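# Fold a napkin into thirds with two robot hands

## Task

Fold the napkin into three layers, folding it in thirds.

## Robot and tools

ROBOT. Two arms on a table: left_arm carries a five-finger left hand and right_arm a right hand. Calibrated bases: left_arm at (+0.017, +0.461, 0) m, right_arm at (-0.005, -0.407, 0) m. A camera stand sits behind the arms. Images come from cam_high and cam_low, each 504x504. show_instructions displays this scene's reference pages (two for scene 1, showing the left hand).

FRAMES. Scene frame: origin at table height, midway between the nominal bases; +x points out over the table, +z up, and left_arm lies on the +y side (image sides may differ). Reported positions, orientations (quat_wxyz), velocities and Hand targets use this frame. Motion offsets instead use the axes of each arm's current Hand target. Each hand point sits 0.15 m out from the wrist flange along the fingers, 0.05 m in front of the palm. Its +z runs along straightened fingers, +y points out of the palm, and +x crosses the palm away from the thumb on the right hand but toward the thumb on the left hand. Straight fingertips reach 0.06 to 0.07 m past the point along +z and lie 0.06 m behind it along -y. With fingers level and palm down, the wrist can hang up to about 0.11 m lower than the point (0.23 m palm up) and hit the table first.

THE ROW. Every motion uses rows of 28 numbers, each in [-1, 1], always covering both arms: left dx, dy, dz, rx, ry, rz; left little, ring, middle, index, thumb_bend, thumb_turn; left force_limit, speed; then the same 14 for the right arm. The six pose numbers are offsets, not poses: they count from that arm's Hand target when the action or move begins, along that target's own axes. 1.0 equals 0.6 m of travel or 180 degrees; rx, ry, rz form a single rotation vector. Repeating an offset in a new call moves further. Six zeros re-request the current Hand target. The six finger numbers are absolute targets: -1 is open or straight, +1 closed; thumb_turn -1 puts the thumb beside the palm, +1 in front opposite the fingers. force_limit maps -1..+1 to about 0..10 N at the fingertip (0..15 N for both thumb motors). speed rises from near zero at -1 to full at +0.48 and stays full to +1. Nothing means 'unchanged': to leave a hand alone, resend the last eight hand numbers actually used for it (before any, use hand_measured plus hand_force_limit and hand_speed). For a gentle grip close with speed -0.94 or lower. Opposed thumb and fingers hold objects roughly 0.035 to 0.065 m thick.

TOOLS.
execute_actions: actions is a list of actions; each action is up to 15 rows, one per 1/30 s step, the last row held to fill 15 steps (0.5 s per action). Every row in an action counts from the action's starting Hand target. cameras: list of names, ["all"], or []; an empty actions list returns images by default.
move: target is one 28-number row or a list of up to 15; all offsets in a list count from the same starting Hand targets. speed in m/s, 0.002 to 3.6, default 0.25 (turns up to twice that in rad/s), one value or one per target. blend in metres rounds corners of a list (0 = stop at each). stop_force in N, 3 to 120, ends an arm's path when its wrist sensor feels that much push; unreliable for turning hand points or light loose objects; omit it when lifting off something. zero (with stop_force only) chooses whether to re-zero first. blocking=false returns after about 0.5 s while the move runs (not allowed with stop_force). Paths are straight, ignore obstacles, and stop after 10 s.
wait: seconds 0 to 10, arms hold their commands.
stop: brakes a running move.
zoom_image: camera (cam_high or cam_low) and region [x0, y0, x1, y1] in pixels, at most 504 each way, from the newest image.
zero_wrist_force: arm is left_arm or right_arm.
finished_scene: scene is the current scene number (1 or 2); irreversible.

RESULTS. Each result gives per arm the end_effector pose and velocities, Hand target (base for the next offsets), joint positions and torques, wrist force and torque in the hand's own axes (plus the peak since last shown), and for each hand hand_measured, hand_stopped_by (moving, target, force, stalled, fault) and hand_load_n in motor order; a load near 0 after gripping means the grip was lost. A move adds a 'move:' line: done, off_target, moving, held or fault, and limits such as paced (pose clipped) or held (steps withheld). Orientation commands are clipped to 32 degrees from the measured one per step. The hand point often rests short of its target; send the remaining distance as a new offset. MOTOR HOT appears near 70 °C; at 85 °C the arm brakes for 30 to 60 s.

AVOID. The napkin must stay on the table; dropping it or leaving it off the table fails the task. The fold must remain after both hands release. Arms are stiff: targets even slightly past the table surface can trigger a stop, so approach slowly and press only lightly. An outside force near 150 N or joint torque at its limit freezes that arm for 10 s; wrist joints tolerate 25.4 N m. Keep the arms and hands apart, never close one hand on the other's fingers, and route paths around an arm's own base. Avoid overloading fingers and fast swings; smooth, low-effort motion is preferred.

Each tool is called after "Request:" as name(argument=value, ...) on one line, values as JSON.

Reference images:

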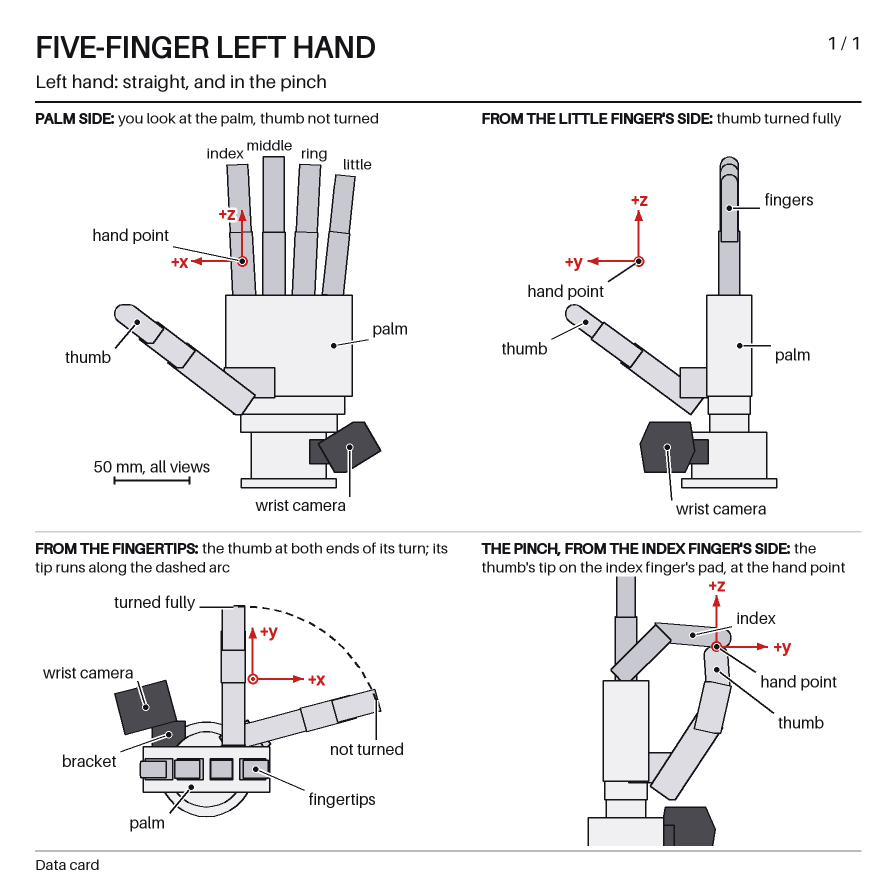

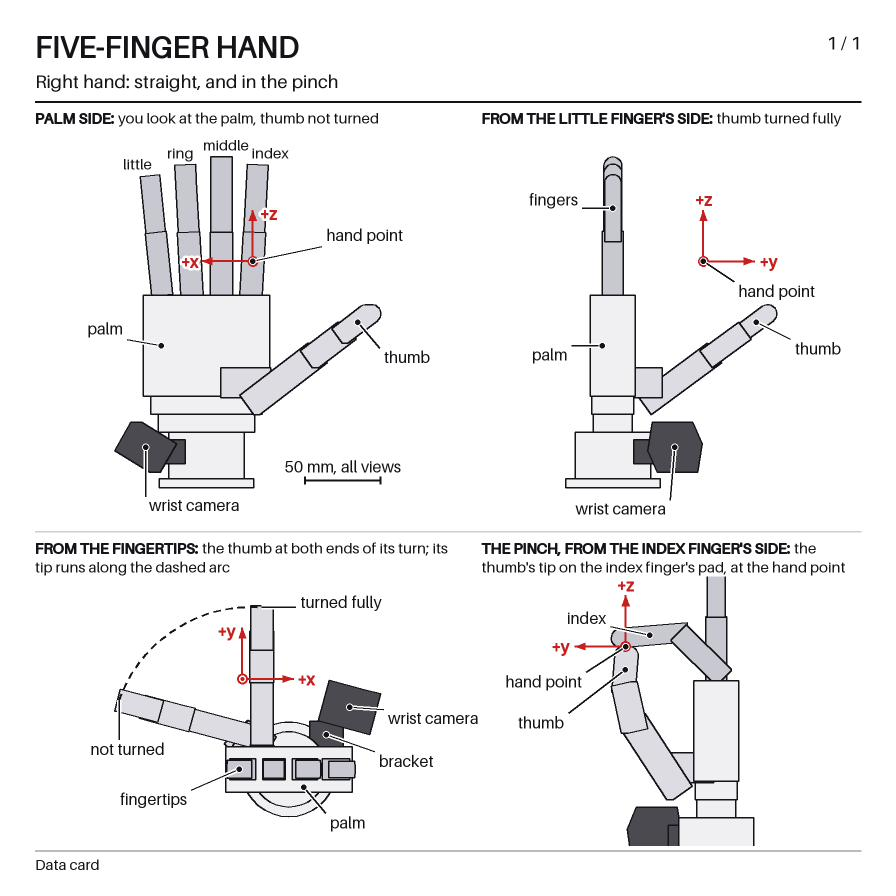

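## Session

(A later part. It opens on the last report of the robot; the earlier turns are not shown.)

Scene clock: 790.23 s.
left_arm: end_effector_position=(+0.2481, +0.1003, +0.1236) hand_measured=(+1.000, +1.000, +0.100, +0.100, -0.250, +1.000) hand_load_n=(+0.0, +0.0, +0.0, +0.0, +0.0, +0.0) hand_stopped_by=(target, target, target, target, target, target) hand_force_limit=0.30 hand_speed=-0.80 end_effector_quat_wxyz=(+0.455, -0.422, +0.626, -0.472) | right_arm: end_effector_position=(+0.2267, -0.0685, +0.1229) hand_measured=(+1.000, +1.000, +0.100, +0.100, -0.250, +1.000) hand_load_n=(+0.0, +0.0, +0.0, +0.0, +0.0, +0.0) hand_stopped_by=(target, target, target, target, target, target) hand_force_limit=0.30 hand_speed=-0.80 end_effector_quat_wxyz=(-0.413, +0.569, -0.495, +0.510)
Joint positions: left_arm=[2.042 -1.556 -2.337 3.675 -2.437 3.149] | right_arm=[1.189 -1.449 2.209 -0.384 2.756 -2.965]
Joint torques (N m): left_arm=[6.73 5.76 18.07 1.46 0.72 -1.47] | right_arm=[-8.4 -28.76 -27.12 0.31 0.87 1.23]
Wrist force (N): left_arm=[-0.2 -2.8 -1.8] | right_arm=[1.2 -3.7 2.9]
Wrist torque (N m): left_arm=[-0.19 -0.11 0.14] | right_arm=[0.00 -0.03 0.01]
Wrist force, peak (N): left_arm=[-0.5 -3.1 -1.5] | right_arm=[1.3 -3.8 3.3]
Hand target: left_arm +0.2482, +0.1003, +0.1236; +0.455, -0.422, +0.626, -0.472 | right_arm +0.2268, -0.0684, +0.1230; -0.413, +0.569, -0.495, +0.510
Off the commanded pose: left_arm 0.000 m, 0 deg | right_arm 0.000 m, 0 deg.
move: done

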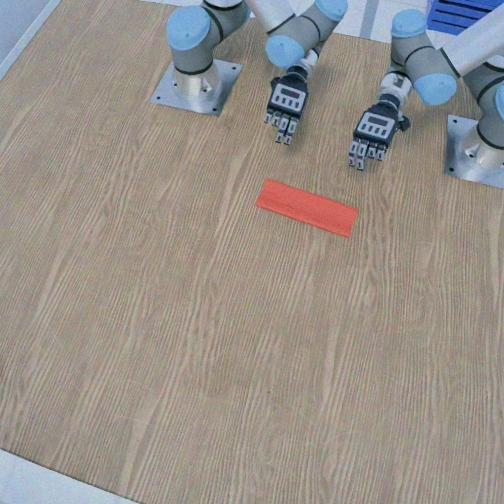

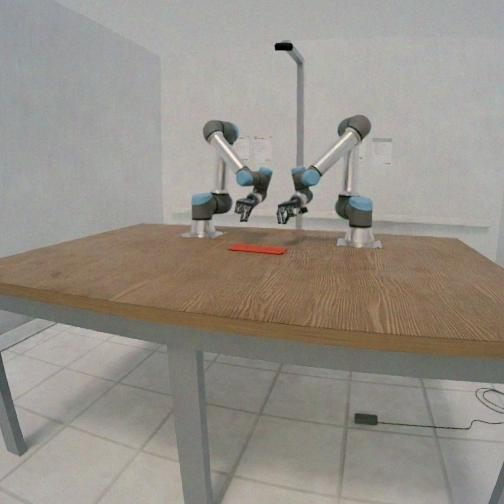

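Request:
zoom_image(camera="cam_high", region=[335, 220, 360, 245])

Request:
zoom_image(camera="cam_high", region=[250, 190, 275, 215])

Request:
zoom_image(camera="cam_high", region=[290, 200, 325, 235])

Scaled by 20.160 from the camera's 504x504 image, which has a finer 720x720 frame.

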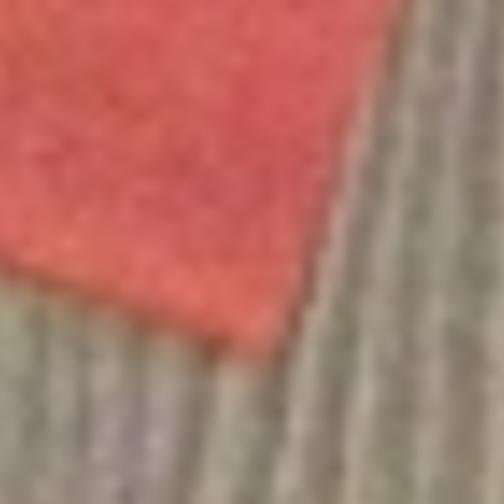

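Scaled by 20.160 from the camera's 504x504 image, which has a finer 720x720 frame.

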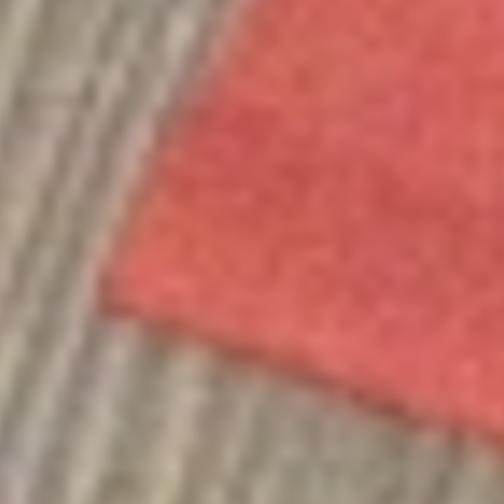

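Scaled by 14.400 from the camera's 504x504 image, which has a finer 720x720 frame.

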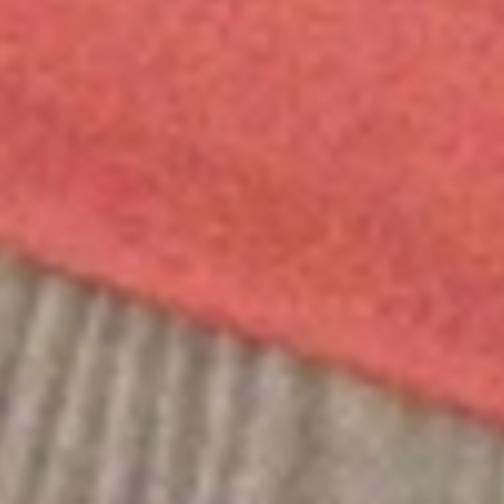

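Request:
zoom_image(camera="cam_low", region=[276, 244, 292, 258])

Request:
zoom_image(camera="cam_low", region=[224, 240, 244, 254])

Scaled by 31.500 from the camera's 504x504 image, which has a finer 720x720 frame.

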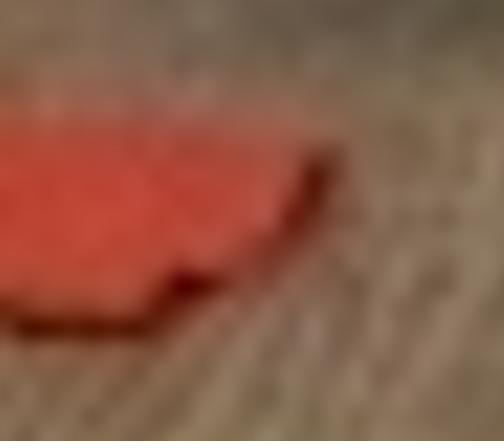

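Scaled by 25.200 from the camera's 504x504 image, which has a finer 720x720 frame.

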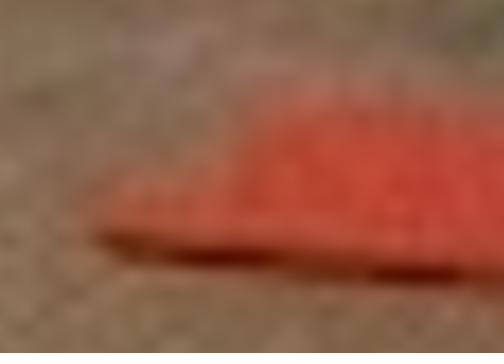

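Request:
move(target=[0.0218,0.0993,0.1592,0,0,0,1,1,0.02,0.02,0.5,1,0.2,-0.3,-0.0287,0.0900,0.2082,0,0,0,1,1,0.02,0.02,0.5,1,0.2,-0.3], speed=0.1, cameras=["cam_high"])

Request:
move(target=[0,0,0,0,0,0,1,1,0.02,0.02,0.5,1,0.2,-0.3,-0.0123,0.0699,0.0100,0,0,0,1,1,0.02,0.02,0.5,1,0.2,-0.3], speed=0.012, stop_force=7)

Scene clock: 834.83 s.
left_arm: end_effector_position=(+0.3319, +0.0798, +0.0500) hand_measured=(+1.000, +1.000, +0.020, +0.020, +0.500, +1.000) hand_load_n=(+0.0, +0.0, +0.0, +0.0, +0.5, +0.0) hand_stopped_by=(target, target, target, target, target, target) hand_force_limit=0.20 hand_speed=-0.30 end_effector_quat_wxyz=(+0.455, -0.422, +0.626, -0.472) | right_arm: end_effector_position=(+0.3430, -0.0648, +0.0502) hand_measured=(+1.000, +1.000, +0.020, +0.020, +0.500, +1.000) hand_load_n=(+0.0, +0.0, +0.0, +0.0, +0.0, +0.0) hand_stopped_by=(target, target, target, target, target, target) hand_force_limit=0.20 hand_speed=-0.30 end_effector_quat_wxyz=(-0.413, +0.569, -0.495, +0.510)
Joint positions: left_arm=[2.252 -1.805 -2.332 3.959 -2.23 3.206] | right_arm=[0.876 -1.279 2.25 -0.751 2.455 -3.145]
Joint torques (N m): left_arm=[-11.23 31.16 5.32 -2.19 -2.37 -0.45] | right_arm=[11.61 -34.3 -3.72 2.15 2.52 2.6]
Wrist force (N): left_arm=[-0.3 -2.7 -1.9] | right_arm=[1.3 -3.8 2.4]
Wrist torque (N m): left_arm=[-0.17 -0.09 -0.06] | right_arm=[0.03 0.01 0.07]
Wrist force, peak (N): left_arm=[-0.3 -3.2 -2.3] | right_arm=[1.3 -3.9 3.5]
Hand target: left_arm +0.3318, +0.0798, +0.0499; +0.455, -0.422, +0.626, -0.472 | right_arm +0.3429, -0.0649, +0.0501; -0.413, +0.569, -0.495, +0.510
Off the commanded pose: left_arm 0.000 m, 0 deg | right_arm 0.000 m, 0 deg.
move: done
Images, in order (width x height): cam_high 504x504.

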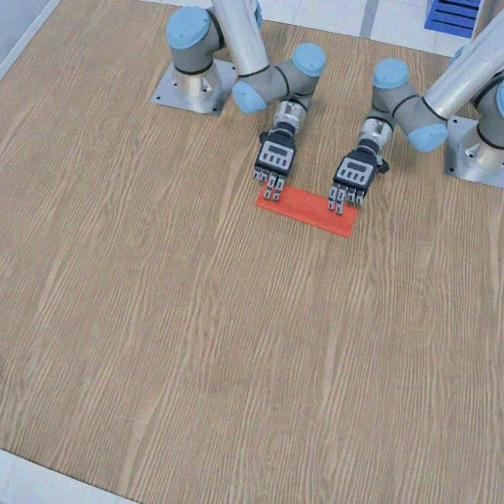

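Scene clock: 839.37 s.
left_arm: end_effector_position=(+0.3318, +0.0798, +0.0499) hand_measured=(+1.000, +1.000, +0.020, +0.020, +0.500, +1.000) hand_load_n=(+0.5, +0.0, +0.0, +0.0, +0.0, +0.0) hand_stopped_by=(target, target, target, target, target, target) hand_force_limit=0.20 hand_speed=-0.30 end_effector_quat_wxyz=(+0.455, -0.422, +0.626, -0.472) | right_arm: end_effector_position=(+0.3430, -0.0649, +0.0112) hand_measured=(+1.000, +1.000, +0.020, +0.020, +0.500, +1.000) hand_load_n=(+0.0, +0.0, +0.5, +0.0, +0.0, +0.0) hand_stopped_by=(target, target, target, target, target, target) hand_force_limit=0.20 hand_speed=-0.30 end_effector_quat_wxyz=(-0.413, +0.569, -0.495, +0.510)
Joint positions: left_arm=[2.252 -1.805 -2.332 3.959 -2.23 3.206] | right_arm=[0.876 -1.177 2.269 -0.872 2.455 -3.144]
Joint torques (N m): left_arm=[-10.31 30.91 4.52 -2.09 -2.44 -1.09] | right_arm=[-10.74 -33.79 -20.25 1.39 -2 -1.18]
Wrist force (N): left_arm=[-0.3 -2.7 -1.8] | right_arm=[2.4 -10.3 1.0]
Wrist torque (N m): left_arm=[-0.18 -0.09 -0.06] | right_arm=[-0.10 0.07 -0.09]
Wrist force, peak (N): left_arm=[-0.6 -3.1 -1.8] | right_arm=[4.1 -18.1 -1.0]
Hand target: left_arm +0.3318, +0.0798, +0.0499; +0.455, -0.422, +0.626, -0.472 | right_arm +0.3430, -0.0649, +0.0112; -0.413, +0.569, -0.495, +0.510 (not the last commanded pose)
Off the commanded pose: left_arm 0.000 m, 0 deg | right_arm 0.004 m, 0 deg.
move: contact (right_arm)

Request:
move(target=[0.0112,0.0634,0.0090,0,0,0,1,1,0.02,0.02,0.5,1,0.2,-0.3,0,0,0,0,0,0,1,1,0.02,0.02,0.5,1,0.2,-0.3], speed=0.012, stop_force=3, cameras=["cam_high"])

Request:
zoom_image(camera="cam_high", region=[250, 165, 370, 245])

Scene clock: 846.37 s.
left_arm: end_effector_position=(+0.3318, +0.0798, +0.0130) hand_measured=(+1.000, +1.000, +0.020, +0.020, +0.500, +1.000) hand_load_n=(+0.0, +0.0, +0.5, +0.0, +0.0, +0.0) hand_stopped_by=(target, target, target, target, target, target) hand_force_limit=0.20 hand_speed=-0.30 end_effector_quat_wxyz=(+0.455, -0.422, +0.626, -0.472) | right_arm: end_effector_position=(+0.3430, -0.0649, +0.0112) hand_measured=(+1.000, +1.000, +0.020, +0.020, +0.500, +1.000) hand_load_n=(+0.0, +0.0, +0.5, +0.0, +0.0, +0.0) hand_stopped_by=(target, target, target, target, target, target) hand_force_limit=0.20 hand_speed=-0.30 end_effector_quat_wxyz=(-0.413, +0.569, -0.495, +0.510)
Joint positions: left_arm=[2.252 -1.911 -2.352 4.085 -2.23 3.206] | right_arm=[0.876 -1.177 2.269 -0.872 2.455 -3.144]
Joint torques (N m): left_arm=[-8.99 31.29 15.68 -1.41 -0.36 -1.52] | right_arm=[-5.59 -34.45 -21.49 -2.17 -1.96 2.2]
Wrist force (N): left_arm=[-0.8 -5.6 -2.1] | right_arm=[2.4 -10.0 1.4]
Wrist torque (N m): left_arm=[-0.14 -0.11 -0.01] | right_arm=[-0.08 0.04 -0.07]
Wrist force, peak (N): left_arm=[-2.0 -10.4 -3.4] | right_arm=[2.4 -10.6 1.0]
Hand target: left_arm +0.3318, +0.0798, +0.0130; +0.455, -0.422, +0.626, -0.472 (not the last commanded pose) | right_arm +0.3430, -0.0649, +0.0112; -0.413, +0.569, -0.495, +0.510
Off the commanded pose: left_arm 0.002 m, 0 deg | right_arm 0.000 m, 0 deg.
move: contact (left_arm)
Images, in order (width x height): cam_high 504x504.

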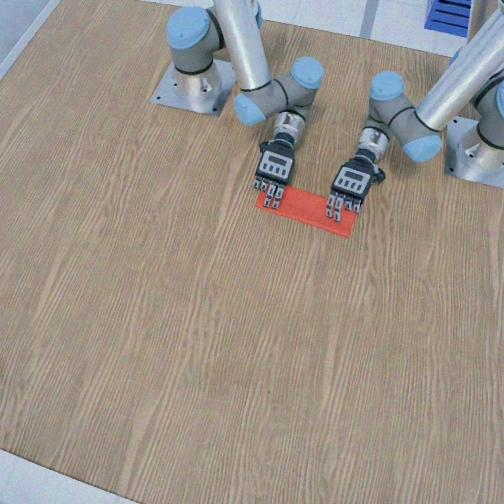

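Scaled by 4.200 from the camera's 504x504 image, which has a finer 720x720 frame.

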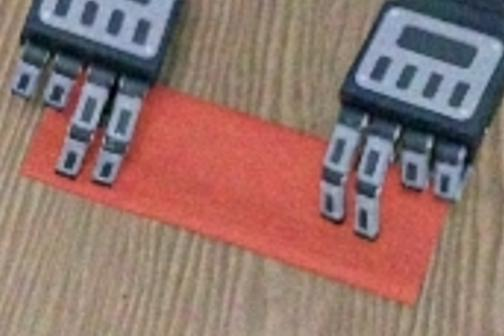

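Request:
move(target=[-0.0016,-0.0016,0.0131,0,0,0,1,1,0.02,0.02,0.5,1,0.2,-0.3,0,0,0,0,0,0,1,1,0.02,0.02,0.5,1,0.2,-0.3], speed=0.02, cameras=["cam_high"])

Request:
zoom_image(camera="cam_high", region=[250, 165, 370, 245])

Request:
zoom_image(camera="cam_high", region=[315, 195, 365, 245])

Scene clock: 850.10 s.
left_arm: end_effector_position=(+0.3398, +0.0789, +0.0130) hand_measured=(+1.000, +1.000, +0.020, +0.020, +0.500, +1.000) hand_load_n=(+0.5, +0.0, -0.5, +0.0, +0.0, +0.0) hand_stopped_by=(target, target, target, target, target, target) hand_force_limit=0.20 hand_speed=-0.30 end_effector_quat_wxyz=(+0.455, -0.422, +0.626, -0.472) | right_arm: end_effector_position=(+0.3430, -0.0649, +0.0112) hand_measured=(+1.000, +1.000, +0.020, +0.020, +0.500, +1.000) hand_load_n=(+0.5, +0.0, +0.5, +0.0, +0.0, +0.0) hand_stopped_by=(target, target, target, target, target, target) hand_force_limit=0.20 hand_speed=-0.30 end_effector_quat_wxyz=(-0.413, +0.569, -0.495, +0.510)
Joint positions: left_arm=[2.271 -1.915 -2.344 4.084 -2.212 3.21] | right_arm=[0.876 -1.177 2.269 -0.872 2.455 -3.144]
Joint torques (N m): left_arm=[-9.66 20.13 6.51 -2.37 -1.85 1.78] | right_arm=[-4.24 -33.85 -20.88 -2.26 -2 2.31]
Wrist force (N): left_arm=[-0.9 -5.9 -2.8] | right_arm=[2.2 -10.2 1.6]
Wrist torque (N m): left_arm=[-0.21 -0.10 -0.01] | right_arm=[-0.13 0.07 -0.10]
Wrist force, peak (N): left_arm=[-0.7 -5.9 -3.2] | right_arm=[2.3 -10.5 1.3]
Hand target: left_arm +0.3397, +0.0789, +0.0130; +0.455, -0.422, +0.626, -0.472 | right_arm +0.3430, -0.0649, +0.0112; -0.413, +0.569, -0.495, +0.510
Off the commanded pose: left_arm 0.000 m, 0 deg | right_arm 0.000 m, 0 deg.
move: done
Images, in order (width x height): cam_high 504x504.

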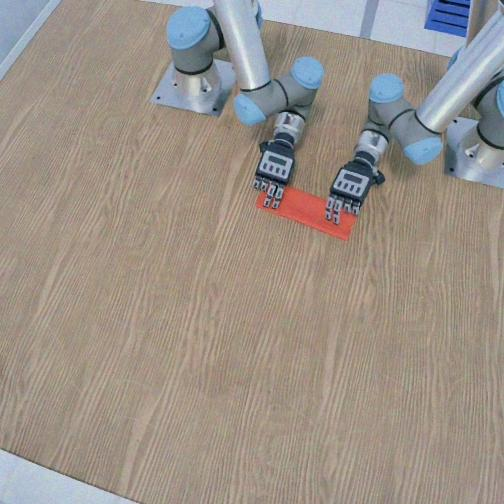

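Scaled by 4.200 from the camera's 504x504 image, which has a finer 720x720 frame.

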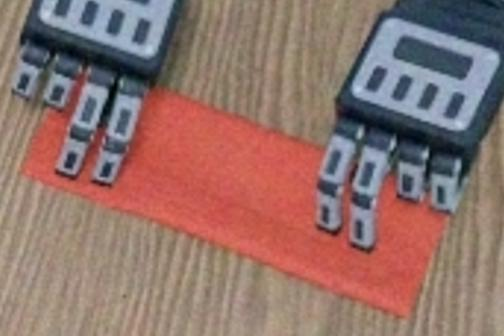

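Scaled by 10.080 from the camera's 504x504 image, which has a finer 720x720 frame.

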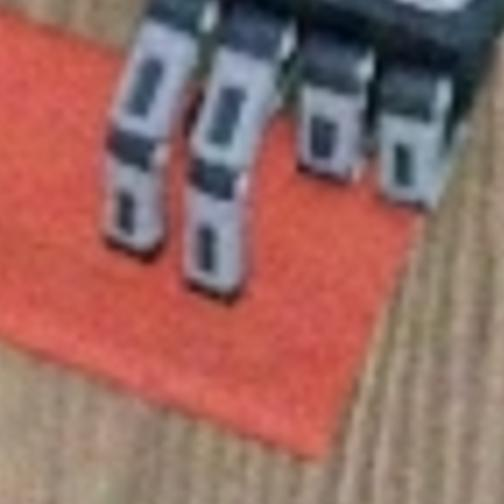

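Request:
move(target=[[-0.0143,-0.0813,-0.0116,0,0,0,1,1,0.02,0.02,0.5,1,0.2,-0.3,0.0143,-0.0813,-0.0116,0,0,0,1,1,0.02,0.02,0.5,1,0.2,-0.3],[-0.0143,-0.0813,-0.2116,0,0,0,1,1,0.02,0.02,0.5,1,0.2,-0.3,0.0143,-0.0813,-0.2116,0,0,0,1,1,0.02,0.02,0.5,1,0.2,-0.3]], speed=[0.04,0.15], cameras=["all"])

Request:
zoom_image(camera="cam_high", region=[250, 165, 370, 245])

Request:
zoom_image(camera="cam_high", region=[315, 195, 365, 245])

Request:
zoom_image(camera="cam_low", region=[270, 240, 294, 262])

Request:
zoom_image(camera="cam_low", region=[222, 236, 246, 258])

Scene clock: 862.33 s.
left_arm: end_effector_position=(+0.2236, +0.1036, +0.0798) hand_measured=(+1.000, +1.000, +0.020, +0.020, +0.500, +1.000) hand_load_n=(+0.0, +0.0, +0.0, +0.0, +0.0, +0.0) hand_stopped_by=(target, target, target, target, target, target) hand_force_limit=0.20 hand_speed=-0.30 end_effector_quat_wxyz=(+0.455, -0.422, +0.626, -0.472) | right_arm: end_effector_position=(+0.2242, -0.0606, +0.0777) hand_measured=(+1.000, +1.000, +0.020, +0.020, +0.500, +1.000) hand_load_n=(+0.0, +0.0, +0.0, +0.0, +0.0, +0.5) hand_stopped_by=(target, target, target, target, target, target) hand_force_limit=0.20 hand_speed=-0.30 end_effector_quat_wxyz=(-0.413, +0.569, -0.495, +0.510)
Joint positions: left_arm=[1.961 -1.664 -2.389 3.813 -2.515 3.119] | right_arm=[1.207 -1.329 2.228 -0.506 2.772 -2.947]
Joint torques (N m): left_arm=[-7.21 7.49 10.37 2.75 -0.66 2.69] | right_arm=[6.23 -32.74 0.07 -1.7 1.21 -1.68]
Wrist force (N): left_arm=[-0.3 -2.8 -1.8] | right_arm=[1.1 -3.4 3.1]
Wrist torque (N m): left_arm=[-0.18 -0.09 -0.07] | right_arm=[0.04 -0.03 0.10]
Wrist force, peak (N): left_arm=[-1.1 -6.4 -2.9] | right_arm=[2.4 -10.4 1.4]
Hand target: left_arm +0.2235, +0.1037, +0.0797; +0.455, -0.422, +0.626, -0.472 | right_arm +0.2242, -0.0607, +0.0777; -0.413, +0.569, -0.495, +0.510
Off the commanded pose: left_arm 0.000 m, 0 deg | right_arm 0.000 m, 0 deg.
move: done

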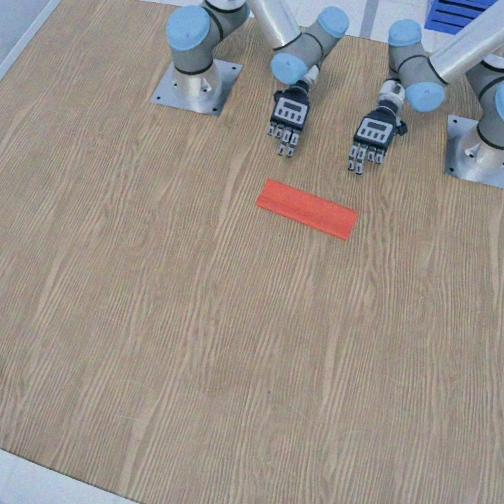

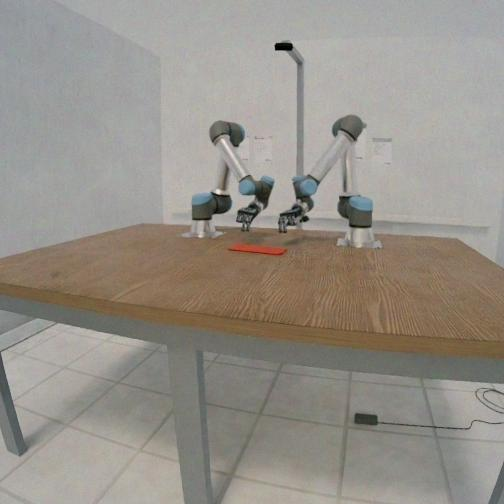

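Scaled by 4.200 from the camera's 504x504 image, which has a finer 720x720 frame.

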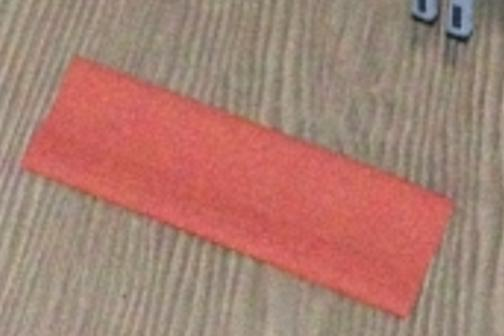

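Scaled by 10.080 from the camera's 504x504 image, which has a finer 720x720 frame.

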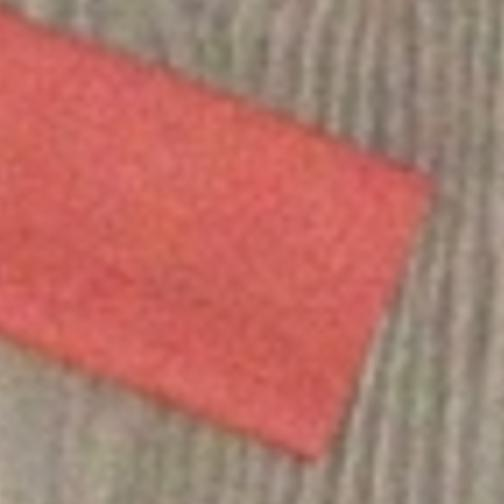

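Scaled by 21.000 from the camera's 504x504 image, which has a finer 720x720 frame.

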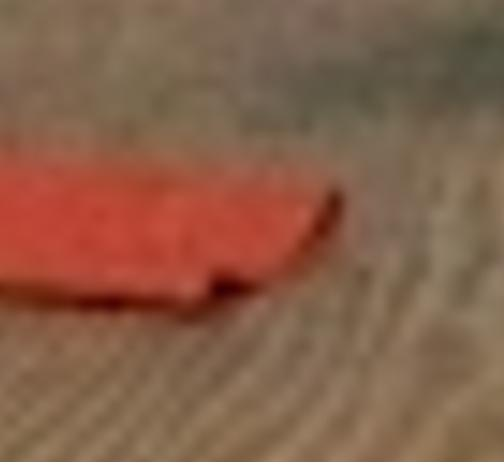

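Scaled by 21.000 from the camera's 504x504 image, which has a finer 720x720 frame.

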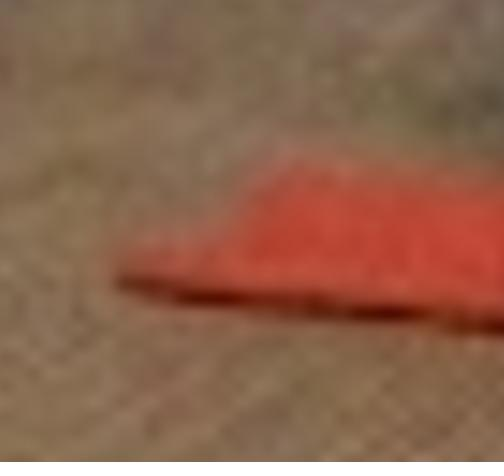

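Request:
zoom_image(camera="cam_high", region=[250, 173, 282, 210])

Request:
zoom_image(camera="cam_high", region=[335, 208, 367, 245])

Scaled by 13.622 from the camera's 504x504 image, which has a finer 720x720 frame.

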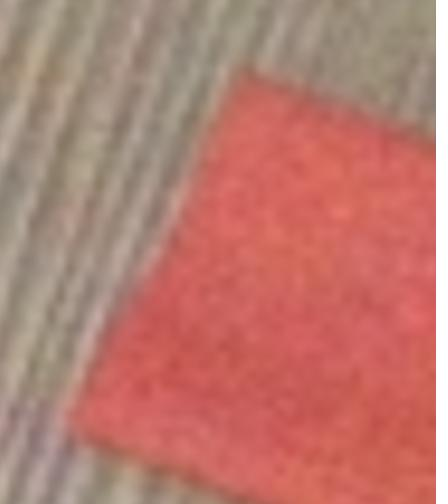

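Scaled by 13.622 from the camera's 504x504 image, which has a finer 720x720 frame.

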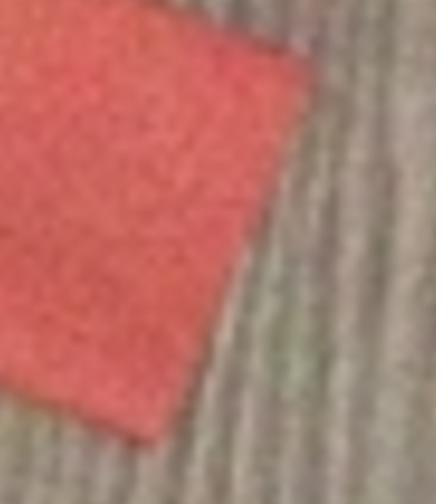

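Request:
finished_scene(scene=2)

The scene is finished: the task was done.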